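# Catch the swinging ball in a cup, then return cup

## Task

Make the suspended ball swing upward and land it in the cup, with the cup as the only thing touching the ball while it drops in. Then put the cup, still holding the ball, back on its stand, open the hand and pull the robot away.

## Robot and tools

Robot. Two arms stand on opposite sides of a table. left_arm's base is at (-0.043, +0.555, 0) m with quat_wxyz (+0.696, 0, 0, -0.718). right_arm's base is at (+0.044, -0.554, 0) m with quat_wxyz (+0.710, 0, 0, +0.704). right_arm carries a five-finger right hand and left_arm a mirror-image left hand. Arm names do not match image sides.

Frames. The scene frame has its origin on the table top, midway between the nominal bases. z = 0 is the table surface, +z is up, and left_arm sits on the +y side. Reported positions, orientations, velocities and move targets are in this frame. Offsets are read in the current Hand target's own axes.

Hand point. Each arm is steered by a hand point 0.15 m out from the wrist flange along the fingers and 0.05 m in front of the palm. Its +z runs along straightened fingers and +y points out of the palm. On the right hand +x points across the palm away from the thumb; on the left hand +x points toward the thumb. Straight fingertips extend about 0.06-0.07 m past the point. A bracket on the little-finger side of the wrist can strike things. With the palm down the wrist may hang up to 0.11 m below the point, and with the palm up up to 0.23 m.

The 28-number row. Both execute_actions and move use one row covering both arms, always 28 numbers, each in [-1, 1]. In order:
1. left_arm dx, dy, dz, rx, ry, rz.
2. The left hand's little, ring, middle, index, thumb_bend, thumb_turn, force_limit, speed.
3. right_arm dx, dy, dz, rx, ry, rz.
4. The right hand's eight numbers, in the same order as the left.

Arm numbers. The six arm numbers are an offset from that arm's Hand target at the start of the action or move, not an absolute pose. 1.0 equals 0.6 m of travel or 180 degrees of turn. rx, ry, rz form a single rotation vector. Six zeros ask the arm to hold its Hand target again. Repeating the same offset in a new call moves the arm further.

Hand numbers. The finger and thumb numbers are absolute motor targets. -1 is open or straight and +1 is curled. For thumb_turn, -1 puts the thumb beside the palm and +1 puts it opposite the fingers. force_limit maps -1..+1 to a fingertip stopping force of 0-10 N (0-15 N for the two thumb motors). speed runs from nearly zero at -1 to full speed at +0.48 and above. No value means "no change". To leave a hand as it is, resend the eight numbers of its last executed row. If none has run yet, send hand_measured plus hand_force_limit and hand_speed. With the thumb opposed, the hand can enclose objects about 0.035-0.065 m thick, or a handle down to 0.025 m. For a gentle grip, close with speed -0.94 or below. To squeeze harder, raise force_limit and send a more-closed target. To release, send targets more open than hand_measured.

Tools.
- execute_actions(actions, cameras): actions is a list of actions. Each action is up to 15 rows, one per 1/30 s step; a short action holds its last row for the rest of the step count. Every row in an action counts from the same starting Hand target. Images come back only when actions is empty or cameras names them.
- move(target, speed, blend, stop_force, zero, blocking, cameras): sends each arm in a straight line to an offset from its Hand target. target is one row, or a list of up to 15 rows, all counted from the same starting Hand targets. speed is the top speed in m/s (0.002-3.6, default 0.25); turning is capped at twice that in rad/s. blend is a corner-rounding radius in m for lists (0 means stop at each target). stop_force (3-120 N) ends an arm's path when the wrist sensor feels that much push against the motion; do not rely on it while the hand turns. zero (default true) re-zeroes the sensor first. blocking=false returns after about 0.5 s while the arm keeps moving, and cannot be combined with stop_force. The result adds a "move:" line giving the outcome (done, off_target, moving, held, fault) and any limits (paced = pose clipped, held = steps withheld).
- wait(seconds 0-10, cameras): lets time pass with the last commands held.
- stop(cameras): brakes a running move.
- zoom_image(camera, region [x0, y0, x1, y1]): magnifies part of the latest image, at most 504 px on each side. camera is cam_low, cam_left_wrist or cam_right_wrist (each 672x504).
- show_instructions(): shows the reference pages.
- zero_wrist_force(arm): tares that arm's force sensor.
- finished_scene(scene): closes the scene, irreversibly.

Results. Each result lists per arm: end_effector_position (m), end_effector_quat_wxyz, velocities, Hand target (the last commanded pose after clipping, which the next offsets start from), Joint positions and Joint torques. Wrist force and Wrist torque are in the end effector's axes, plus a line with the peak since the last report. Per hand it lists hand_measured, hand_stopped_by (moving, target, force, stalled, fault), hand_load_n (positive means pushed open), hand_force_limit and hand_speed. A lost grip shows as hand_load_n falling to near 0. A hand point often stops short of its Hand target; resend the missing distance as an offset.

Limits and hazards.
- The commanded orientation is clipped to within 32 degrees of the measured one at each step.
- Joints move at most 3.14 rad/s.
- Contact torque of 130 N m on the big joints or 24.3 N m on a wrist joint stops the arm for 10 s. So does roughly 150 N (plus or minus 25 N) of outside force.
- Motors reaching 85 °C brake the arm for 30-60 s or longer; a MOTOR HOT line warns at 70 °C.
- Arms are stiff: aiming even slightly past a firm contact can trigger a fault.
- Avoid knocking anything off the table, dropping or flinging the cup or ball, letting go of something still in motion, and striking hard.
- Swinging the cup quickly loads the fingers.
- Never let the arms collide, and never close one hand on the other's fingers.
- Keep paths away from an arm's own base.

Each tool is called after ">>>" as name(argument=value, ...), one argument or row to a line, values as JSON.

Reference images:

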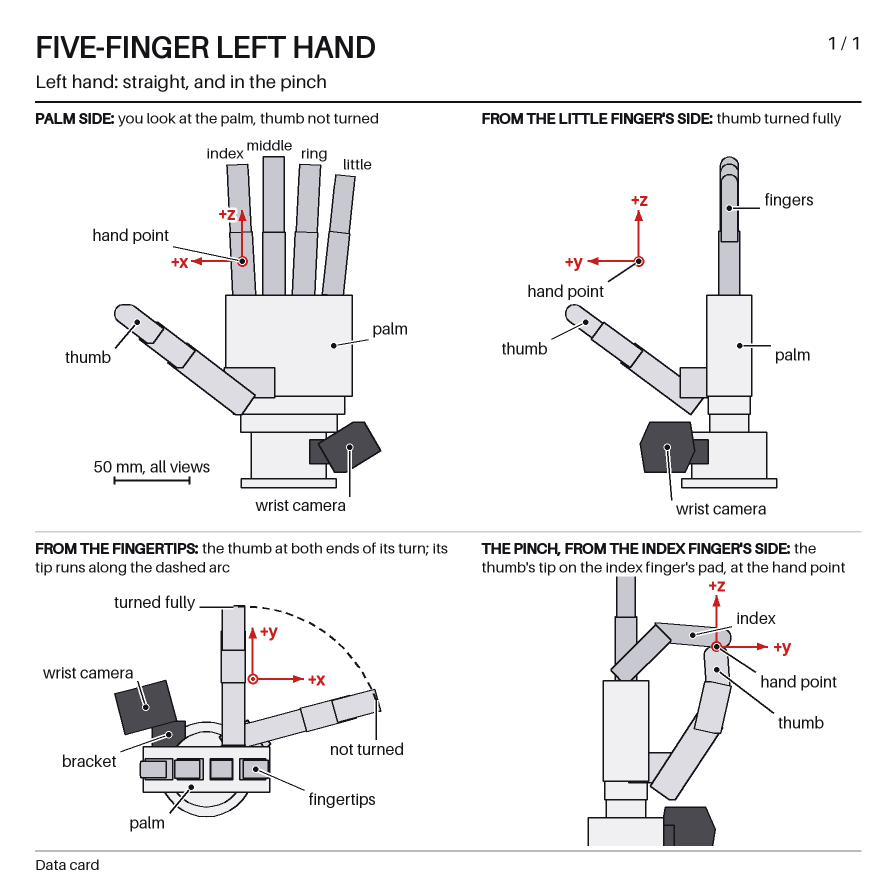

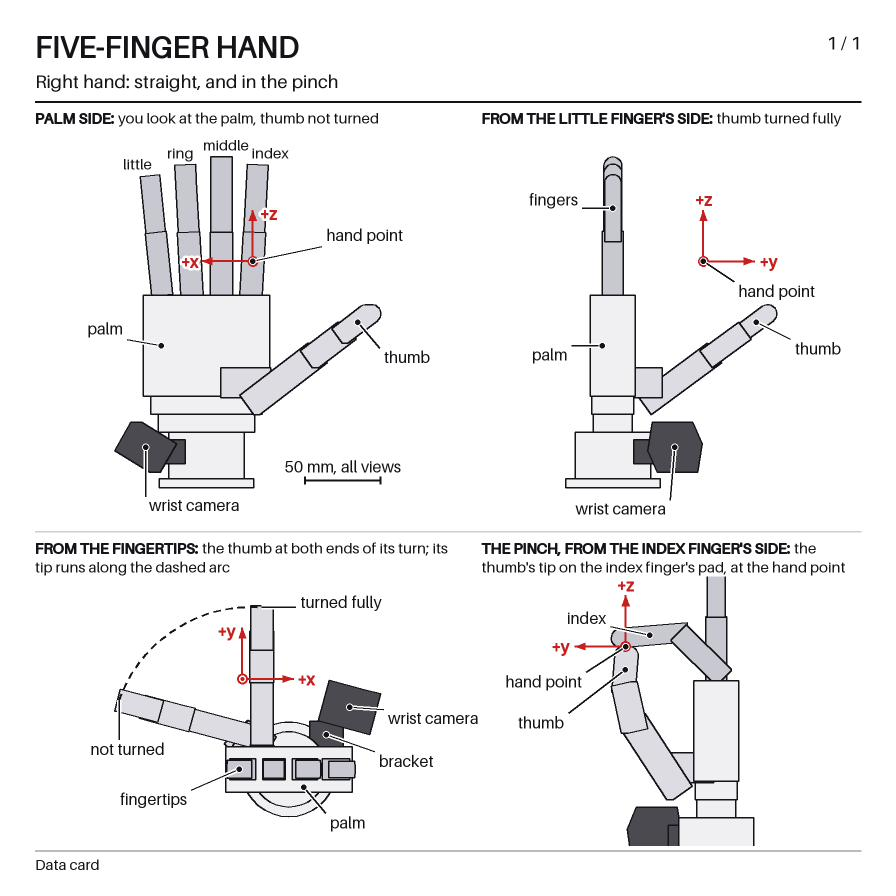

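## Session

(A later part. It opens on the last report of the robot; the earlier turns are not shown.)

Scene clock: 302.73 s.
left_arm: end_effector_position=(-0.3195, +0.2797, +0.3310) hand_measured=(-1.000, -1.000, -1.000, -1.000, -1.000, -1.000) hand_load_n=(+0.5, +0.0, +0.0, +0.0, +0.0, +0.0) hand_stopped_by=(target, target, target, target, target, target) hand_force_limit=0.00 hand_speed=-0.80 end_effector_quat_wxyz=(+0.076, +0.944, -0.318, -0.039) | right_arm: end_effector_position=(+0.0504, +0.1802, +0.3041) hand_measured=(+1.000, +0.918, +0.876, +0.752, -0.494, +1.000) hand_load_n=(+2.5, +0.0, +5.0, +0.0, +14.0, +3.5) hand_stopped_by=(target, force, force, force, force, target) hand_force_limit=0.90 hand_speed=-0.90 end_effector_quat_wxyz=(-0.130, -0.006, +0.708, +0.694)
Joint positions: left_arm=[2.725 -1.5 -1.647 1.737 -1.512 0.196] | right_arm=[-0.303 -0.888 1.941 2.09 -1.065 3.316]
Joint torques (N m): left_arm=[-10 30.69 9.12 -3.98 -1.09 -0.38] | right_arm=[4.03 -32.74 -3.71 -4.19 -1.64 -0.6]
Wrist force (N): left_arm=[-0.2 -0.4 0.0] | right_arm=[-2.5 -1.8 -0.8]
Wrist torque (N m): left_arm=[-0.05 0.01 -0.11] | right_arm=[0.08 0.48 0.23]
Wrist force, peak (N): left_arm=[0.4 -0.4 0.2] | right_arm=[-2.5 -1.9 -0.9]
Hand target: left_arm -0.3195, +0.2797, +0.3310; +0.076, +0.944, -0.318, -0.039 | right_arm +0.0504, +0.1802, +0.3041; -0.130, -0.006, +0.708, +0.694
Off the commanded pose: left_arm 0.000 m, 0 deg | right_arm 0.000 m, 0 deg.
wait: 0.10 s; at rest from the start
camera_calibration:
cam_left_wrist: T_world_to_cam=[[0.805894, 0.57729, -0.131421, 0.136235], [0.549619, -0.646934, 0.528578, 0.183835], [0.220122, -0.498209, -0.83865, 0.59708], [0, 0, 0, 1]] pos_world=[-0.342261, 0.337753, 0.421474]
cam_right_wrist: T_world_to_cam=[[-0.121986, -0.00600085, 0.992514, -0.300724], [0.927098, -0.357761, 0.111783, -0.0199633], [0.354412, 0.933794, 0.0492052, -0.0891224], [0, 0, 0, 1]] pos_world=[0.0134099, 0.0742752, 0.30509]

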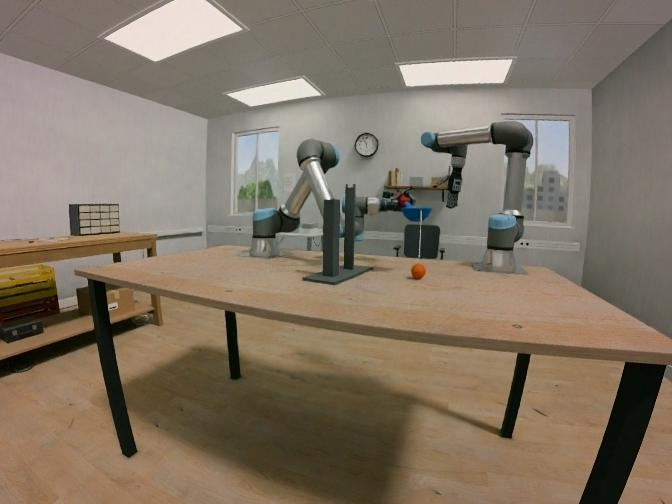

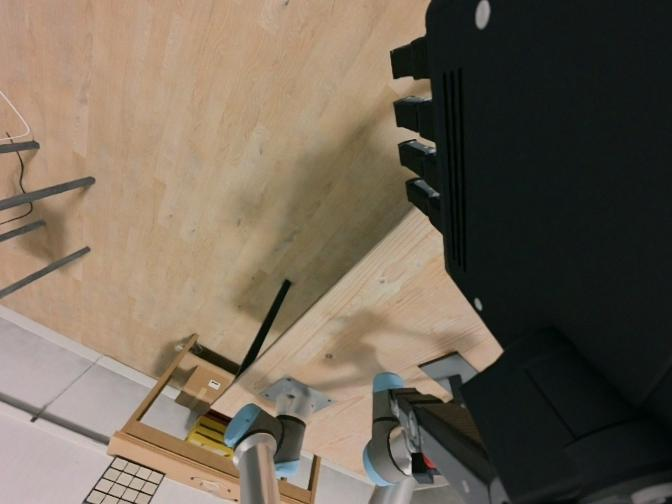

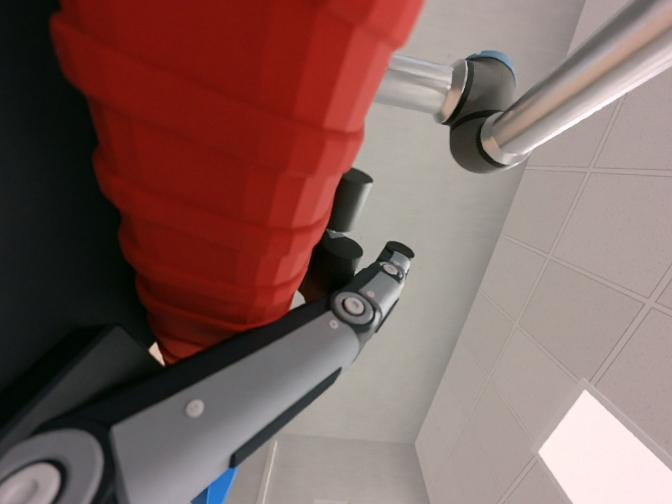

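>>> execute_actions(
  actions=[
    [[0,0,0,0,0,0,-1,-1,-1,-1,-1,-1,0,-0.8,0,0,0,0,0,0,0.99,0.98,0.98,0.98,0.98,1,1,-0.9]],
    [[0,0,0,0,0,0,-1,-1,-1,-1,-1,-1,0,-0.8,0,0,0,0,0,0,0.99,0.98,0.98,0.98,0.98,1,1,-0.9]],
    [[0,0,0,0,0,0,-1,-1,-1,-1,-1,-1,0,-0.8,0,0,0,0,0,0,0.99,0.98,0.98,0.98,0.98,1,1,-0.9]],
    [[0,0,0,0,0,0,-1,-1,-1,-1,-1,-1,0,-0.8,0,0,0,0,0,0,0.99,0.98,0.98,0.98,0.98,1,1,-0.9]],
  ],
  cameras=["all"],
)

>>> zoom_image(
  camera="cam_low",
  region=[350, 180, 450, 290],
)

Scene clock: 308.77 s.
left_arm: end_effector_position=(-0.3195, +0.2797, +0.3310) hand_measured=(-1.000, -1.000, -1.000, -1.000, -1.000, -1.000) hand_load_n=(+0.0, +0.0, +0.0, +0.0, +0.0, +0.0) hand_stopped_by=(target, target, target, target, target, target) hand_force_limit=0.00 hand_speed=-0.80 end_effector_quat_wxyz=(+0.076, +0.944, -0.318, -0.039) | right_arm: end_effector_position=(+0.0504, +0.1802, +0.3041) hand_measured=(+0.990, +0.952, +0.884, +0.934, -0.490, +1.000) hand_load_n=(+0.0, +9.0, +9.0, +11.0, +14.5, +3.0) hand_stopped_by=(target, force, force, force, force, target) hand_force_limit=1.00 hand_speed=-0.90 end_effector_quat_wxyz=(-0.130, -0.006, +0.708, +0.694)
Joint positions: left_arm=[2.725 -1.5 -1.647 1.737 -1.512 0.196] | right_arm=[-0.303 -0.888 1.941 2.09 -1.065 3.316]
Joint torques (N m): left_arm=[-9.14 30.69 8.44 -3.91 -1.04 -0.36] | right_arm=[4.05 -34.13 -5.8 -4.03 -1.3 -0.76]
Wrist force (N): left_arm=[0.0 -0.2 0.3] | right_arm=[-2.4 -1.5 -0.9]
Wrist torque (N m): left_arm=[-0.05 0.00 -0.10] | right_arm=[0.13 0.45 0.25]
Wrist force, peak (N): left_arm=[0.2 -0.3 0.5] | right_arm=[-2.6 -2.0 -0.9]
Hand target: left_arm -0.3195, +0.2797, +0.3310; +0.076, +0.944, -0.318, -0.039 | right_arm +0.0504, +0.1802, +0.3041; -0.130, -0.006, +0.708, +0.694
Off the commanded pose: left_arm 0.000 m, 0 deg | right_arm 0.000 m, 0 deg.
camera_calibration:
cam_left_wrist: T_world_to_cam=[[0.805894, 0.57729, -0.131421, 0.136235], [0.549619, -0.646934, 0.528578, 0.183835], [0.220122, -0.498209, -0.83865, 0.59708], [0, 0, 0, 1]] pos_world=[-0.342261, 0.337753, 0.421474]
cam_right_wrist: T_world_to_cam=[[-0.121986, -0.00600085, 0.992514, -0.300724], [0.927098, -0.357761, 0.111783, -0.0199633], [0.354412, 0.933794, 0.0492052, -0.0891224], [0, 0, 0, 1]] pos_world=[0.0134099, 0.0742752, 0.30509]

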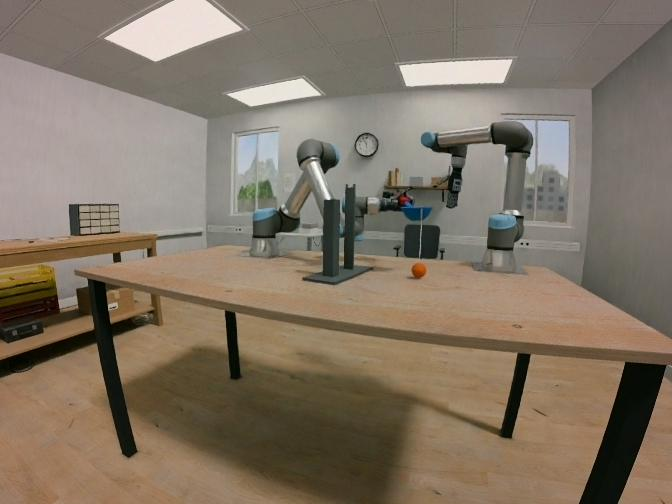

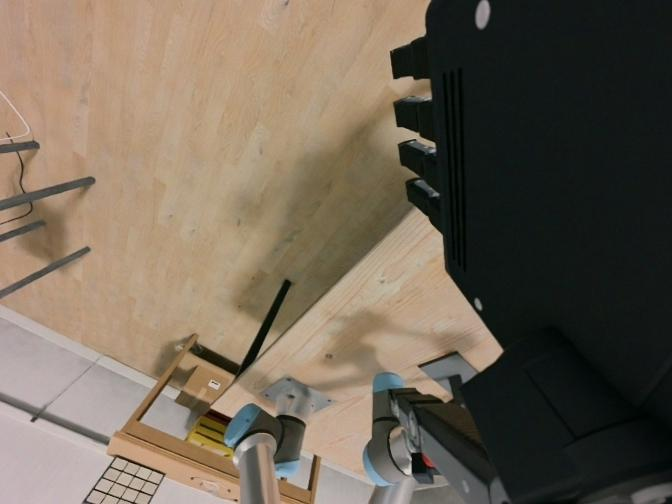

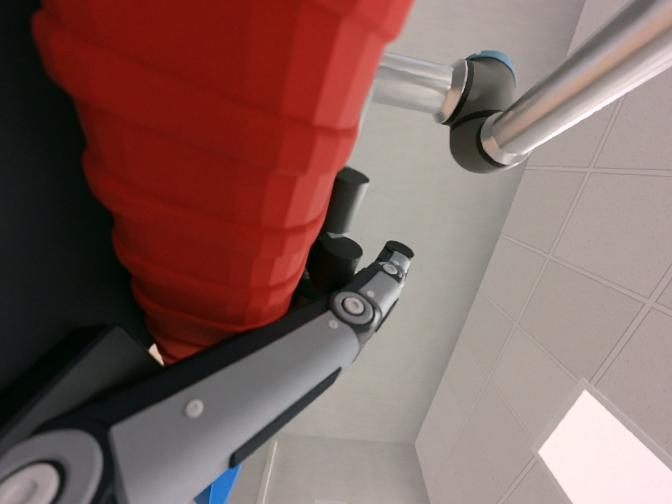

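Scaled by 4.582 from the camera's 672x504 image, which has a finer 960x720 frame.

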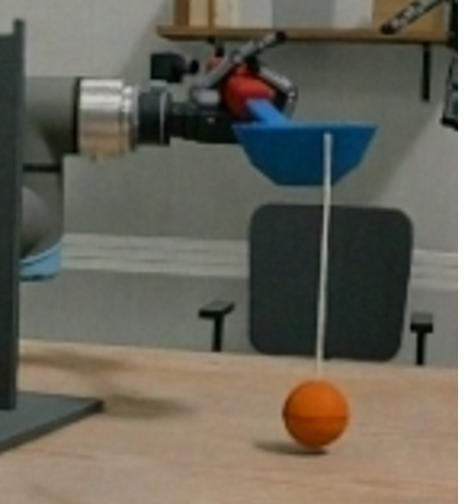

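>>> move(
  target=[0,0,0,0,0,0,-1,-1,-1,-1,-1,-1,0,-0.8,0.11007,0.61666,-0.00163,0,0,0,0.99,0.98,0.98,0.98,0.98,1,1,-0.9],
  speed=0.2,
  cameras=[],
)

>>> move(
  target=[0,0,0,0,0,0,-1,-1,-1,-1,-1,-1,0,-0.8,-0.2796,0.04963,-0.10698,0,0,0,0.99,0.98,0.98,0.98,0.98,1,1,-0.9],
  speed=0.0283,
  cameras=["cam_low"],
)

>>> zoom_image(
  camera="cam_low",
  region=[370, 50, 460, 160],
)

>>> wait(
  seconds=0.2,
  cameras=["cam_low"],
)

>>> zoom_image(
  camera="cam_low",
  region=[370, 50, 460, 160],
)

>>> wait(
  seconds=0.2,
  cameras=["cam_low"],
)

>>> zoom_image(
  camera="cam_low",
  region=[370, 50, 460, 160],
)

Scene clock: 320.27 s.
left_arm: end_effector_position=(-0.3195, +0.2797, +0.3310) hand_measured=(-1.000, -1.000, -1.000, -1.000, -1.000, -1.000) hand_load_n=(+0.0, +0.0, +0.0, +0.0, +0.0, +0.0) hand_stopped_by=(target, target, target, target, target, target) hand_force_limit=0.00 hand_speed=-0.80 end_effector_quat_wxyz=(+0.076, +0.944, -0.318, -0.039) | right_arm: end_effector_position=(+0.0500, +0.1800, +0.6798) hand_measured=(+0.990, +0.952, +0.884, +0.934, -0.490, +1.000) hand_load_n=(+0.0, +9.5, +9.5, +11.0, +14.5, +3.0) hand_stopped_by=(target, force, force, force, force, target) hand_force_limit=1.00 hand_speed=-0.90 end_effector_quat_wxyz=(-0.130, -0.006, +0.708, +0.694)
Joint positions: left_arm=[2.725 -1.5 -1.647 1.737 -1.512 0.196] | right_arm=[-0.303 -1.397 1.536 3.006 -1.066 3.316]
Joint torques (N m): left_arm=[-9.78 29.76 9.19 -3.77 -1.09 -0.25] | right_arm=[5.3 -33.13 -31.18 -0.75 -1.04 -0.67]
Wrist force (N): left_arm=[0.1 -0.3 0.1] | right_arm=[-2.3 -1.4 -0.9]
Wrist torque (N m): left_arm=[-0.05 -0.03 -0.08] | right_arm=[0.11 0.44 0.28]
Wrist force, peak (N): left_arm=[-0.2 -0.6 0.0] | right_arm=[-3.0 -4.2 -0.8]
Hand target: left_arm -0.3195, +0.2797, +0.3310; +0.076, +0.944, -0.318, -0.039 | right_arm +0.0501, +0.1800, +0.6799; -0.130, -0.006, +0.708, +0.694
Off the commanded pose: left_arm 0.000 m, 0 deg | right_arm 0.000 m, 0 deg.
move: done
No camera images: "cameras" was empty.

Scene clock: 326.97 s.
left_arm: end_effector_position=(-0.3195, +0.2797, +0.3310) hand_measured=(-1.000, -1.000, -1.000, -1.000, -1.000, -1.000) hand_load_n=(+0.0, +0.0, +0.0, +0.0, +0.0, +0.0) hand_stopped_by=(target, target, target, target, target, target) hand_force_limit=0.00 hand_speed=-0.80 end_effector_quat_wxyz=(+0.076, +0.944, -0.318, -0.039) | right_arm: end_effector_position=(+0.2298, +0.1498, +0.6801) hand_measured=(+0.990, +0.952, +0.884, +0.934, -0.490, +1.000) hand_load_n=(+0.0, +9.0, +9.5, +11.5, +14.5, +3.0) hand_stopped_by=(target, force, force, force, force, target) hand_force_limit=1.00 hand_speed=-0.90 end_effector_quat_wxyz=(-0.130, -0.006, +0.708, +0.694) end_effector_velocity=(-0.002, +0.001, +0.000) end_effector_angular_velocity=(-0.001, +0.001, -0.001)
Joint positions: left_arm=[2.725 -1.5 -1.647 1.737 -1.512 0.196] | right_arm=[-0.674 -1.374 1.507 3.012 -0.695 3.314]
Joint velocities: left_arm=[within noise] | right_arm=[0.004 0 0.001 0 -0.006 0]
Joint torques (N m): left_arm=[-8.86 30.23 8.35 -3.83 -1.2 0.09] | right_arm=[8.99 -36.75 -22.39 -0.69 -1.87 -1.7]
Wrist force (N): left_arm=[-0.2 -0.2 0.1] | right_arm=[-2.3 -2.3 -1.0]
Wrist torque (N m): left_arm=[-0.03 0.01 -0.11] | right_arm=[0.05 0.40 0.33]
Wrist force, peak (N): left_arm=[0.0 -0.5 0.5] | right_arm=[-2.5 -2.7 -1.0]
Hand target: left_arm -0.3195, +0.2797, +0.3310; +0.076, +0.944, -0.318, -0.039 | right_arm +0.2296, +0.1498, +0.6801; -0.130, -0.006, +0.708, +0.694
Off the commanded pose: left_arm 0.000 m, 0 deg | right_arm 0.000 m, 0 deg.
move: done
Images, in order (width x height): cam_low 672x504.

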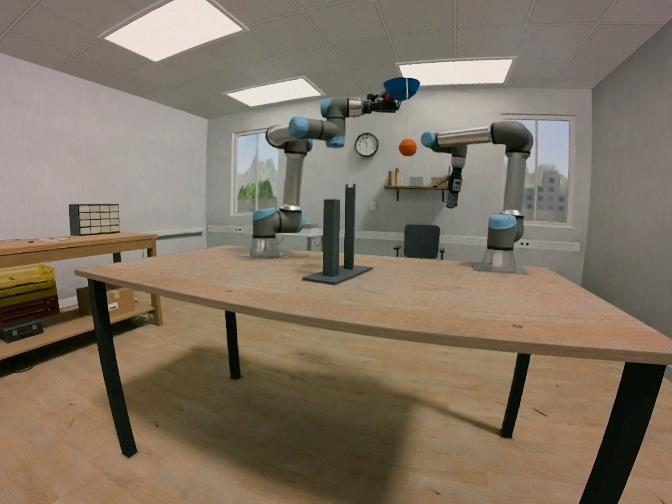

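Scaled by 4.582 from the camera's 672x504 image, which has a finer 960x720 frame.

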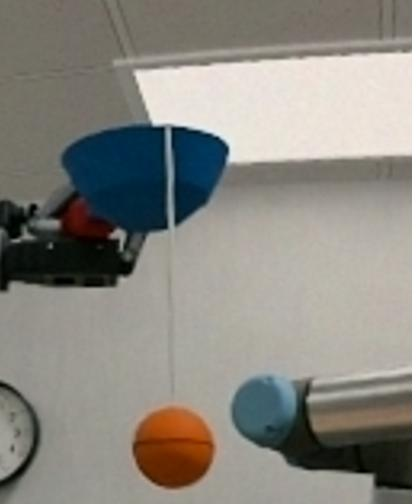

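Scene clock: 327.17 s.
left_arm: end_effector_position=(-0.3195, +0.2797, +0.3310) hand_measured=(-1.000, -1.000, -1.000, -1.000, -1.000, -1.000) hand_load_n=(+0.0, +0.0, +0.0, +0.0, -0.5, +0.0) hand_stopped_by=(target, target, target, target, target, target) hand_force_limit=0.00 hand_speed=-0.80 end_effector_quat_wxyz=(+0.076, +0.944, -0.318, -0.039) | right_arm: end_effector_position=(+0.2297, +0.1499, +0.6801) hand_measured=(+0.990, +0.952, +0.884, +0.934, -0.490, +1.000) hand_load_n=(+0.0, +9.0, +9.5, +11.0, +14.5, +3.0) hand_stopped_by=(target, force, force, force, force, target) hand_force_limit=1.00 hand_speed=-0.90 end_effector_quat_wxyz=(-0.130, -0.006, +0.708, +0.694)
Joint positions: left_arm=[2.725 -1.5 -1.647 1.737 -1.512 0.196] | right_arm=[-0.673 -1.374 1.507 3.012 -0.695 3.314]
Joint torques (N m): left_arm=[-8.8 29.37 9.15 -3.91 -0.98 -0.04] | right_arm=[9.08 -40.1 -14.27 -0.98 -1.9 -1.55]
Wrist force (N): left_arm=[0.0 -0.2 0.0] | right_arm=[-2.5 -2.4 -1.0]
Wrist torque (N m): left_arm=[-0.03 -0.01 -0.10] | right_arm=[0.05 0.41 0.32]
Wrist force, peak (N): left_arm=[0.1 -0.3 0.3] | right_arm=[-2.6 -2.5 -0.9]
Hand target: left_arm -0.3195, +0.2797, +0.3310; +0.076, +0.944, -0.318, -0.039 | right_arm +0.2296, +0.1498, +0.6801; -0.130, -0.006, +0.708, +0.694
Off the commanded pose: left_arm 0.000 m, 0 deg | right_arm 0.000 m, 0 deg.
wait: 0.20 s; at rest by 0.17 s
Images, in order (width x height): cam_low 672x504.

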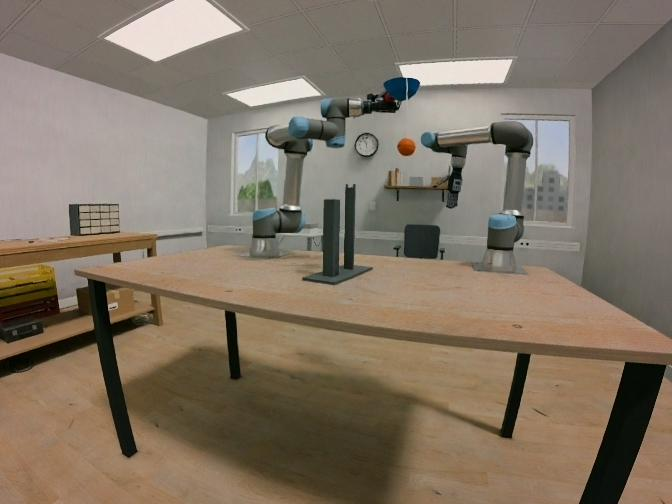

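Scaled by 4.582 from the camera's 672x504 image, which has a finer 960x720 frame.

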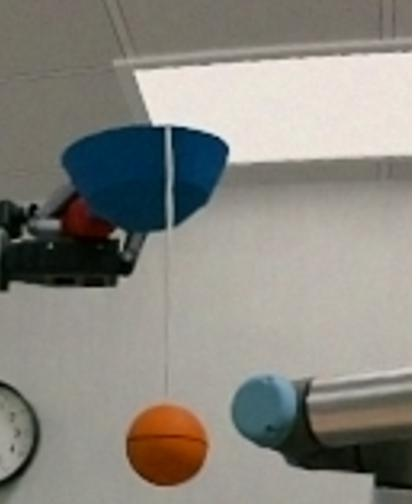

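Scene clock: 327.37 s.
left_arm: end_effector_position=(-0.3195, +0.2797, +0.3310) hand_measured=(-1.000, -1.000, -1.000, -1.000, -1.000, -1.000) hand_load_n=(+0.0, +0.0, +0.0, +0.0, +0.0, +0.0) hand_stopped_by=(target, target, target, target, target, target) hand_force_limit=0.00 hand_speed=-0.80 end_effector_quat_wxyz=(+0.076, +0.944, -0.318, -0.039) | right_arm: end_effector_position=(+0.2296, +0.1499, +0.6801) hand_measured=(+0.990, +0.952, +0.884, +0.934, -0.490, +1.000) hand_load_n=(+0.0, +9.0, +9.5, +11.0, +14.0, +3.0) hand_stopped_by=(target, force, force, force, force, target) hand_force_limit=1.00 hand_speed=-0.90 end_effector_quat_wxyz=(-0.130, -0.006, +0.708, +0.694)
Joint positions: left_arm=[2.725 -1.5 -1.647 1.737 -1.512 0.196] | right_arm=[-0.673 -1.374 1.507 3.012 -0.695 3.314]
Joint torques (N m): left_arm=[-7.92 29.83 9.54 -3.84 -1.1 -0.12] | right_arm=[8.3 -40.91 -13.08 -1.73 -1.74 -1.73]
Wrist force (N): left_arm=[0.0 -0.1 0.2] | right_arm=[-2.5 -2.2 -0.9]
Wrist torque (N m): left_arm=[-0.02 -0.01 -0.10] | right_arm=[0.03 0.42 0.32]
Wrist force, peak (N): left_arm=[-0.1 -0.4 0.3] | right_arm=[-2.7 -2.4 -0.9]
Hand target: left_arm -0.3195, +0.2797, +0.3310; +0.076, +0.944, -0.318, -0.039 | right_arm +0.2296, +0.1498, +0.6801; -0.130, -0.006, +0.708, +0.694
Off the commanded pose: left_arm 0.000 m, 0 deg | right_arm 0.000 m, 0 deg.
wait: 0.20 s; at rest by 0.17 s
Images, in order (width x height): cam_low 672x504.

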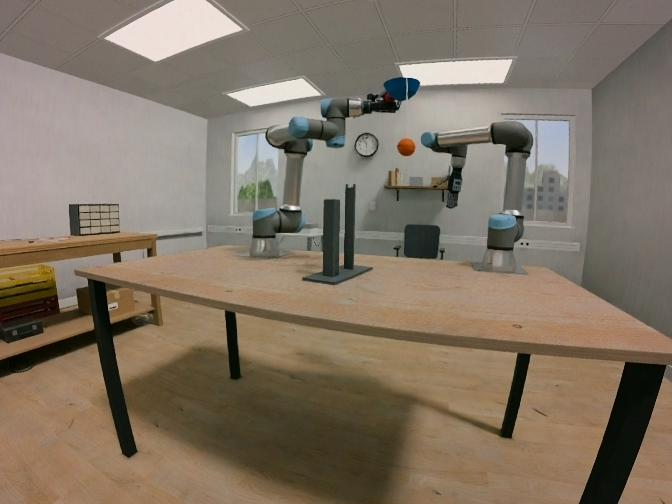

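Scaled by 4.582 from the camera's 672x504 image, which has a finer 960x720 frame.

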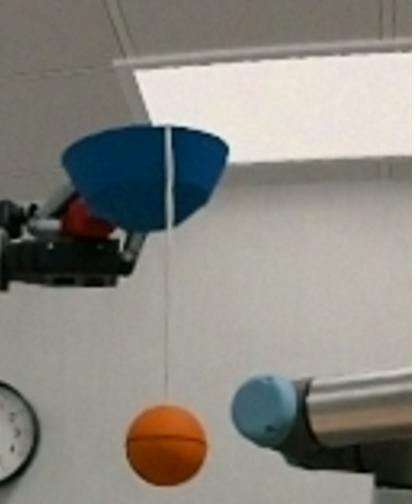

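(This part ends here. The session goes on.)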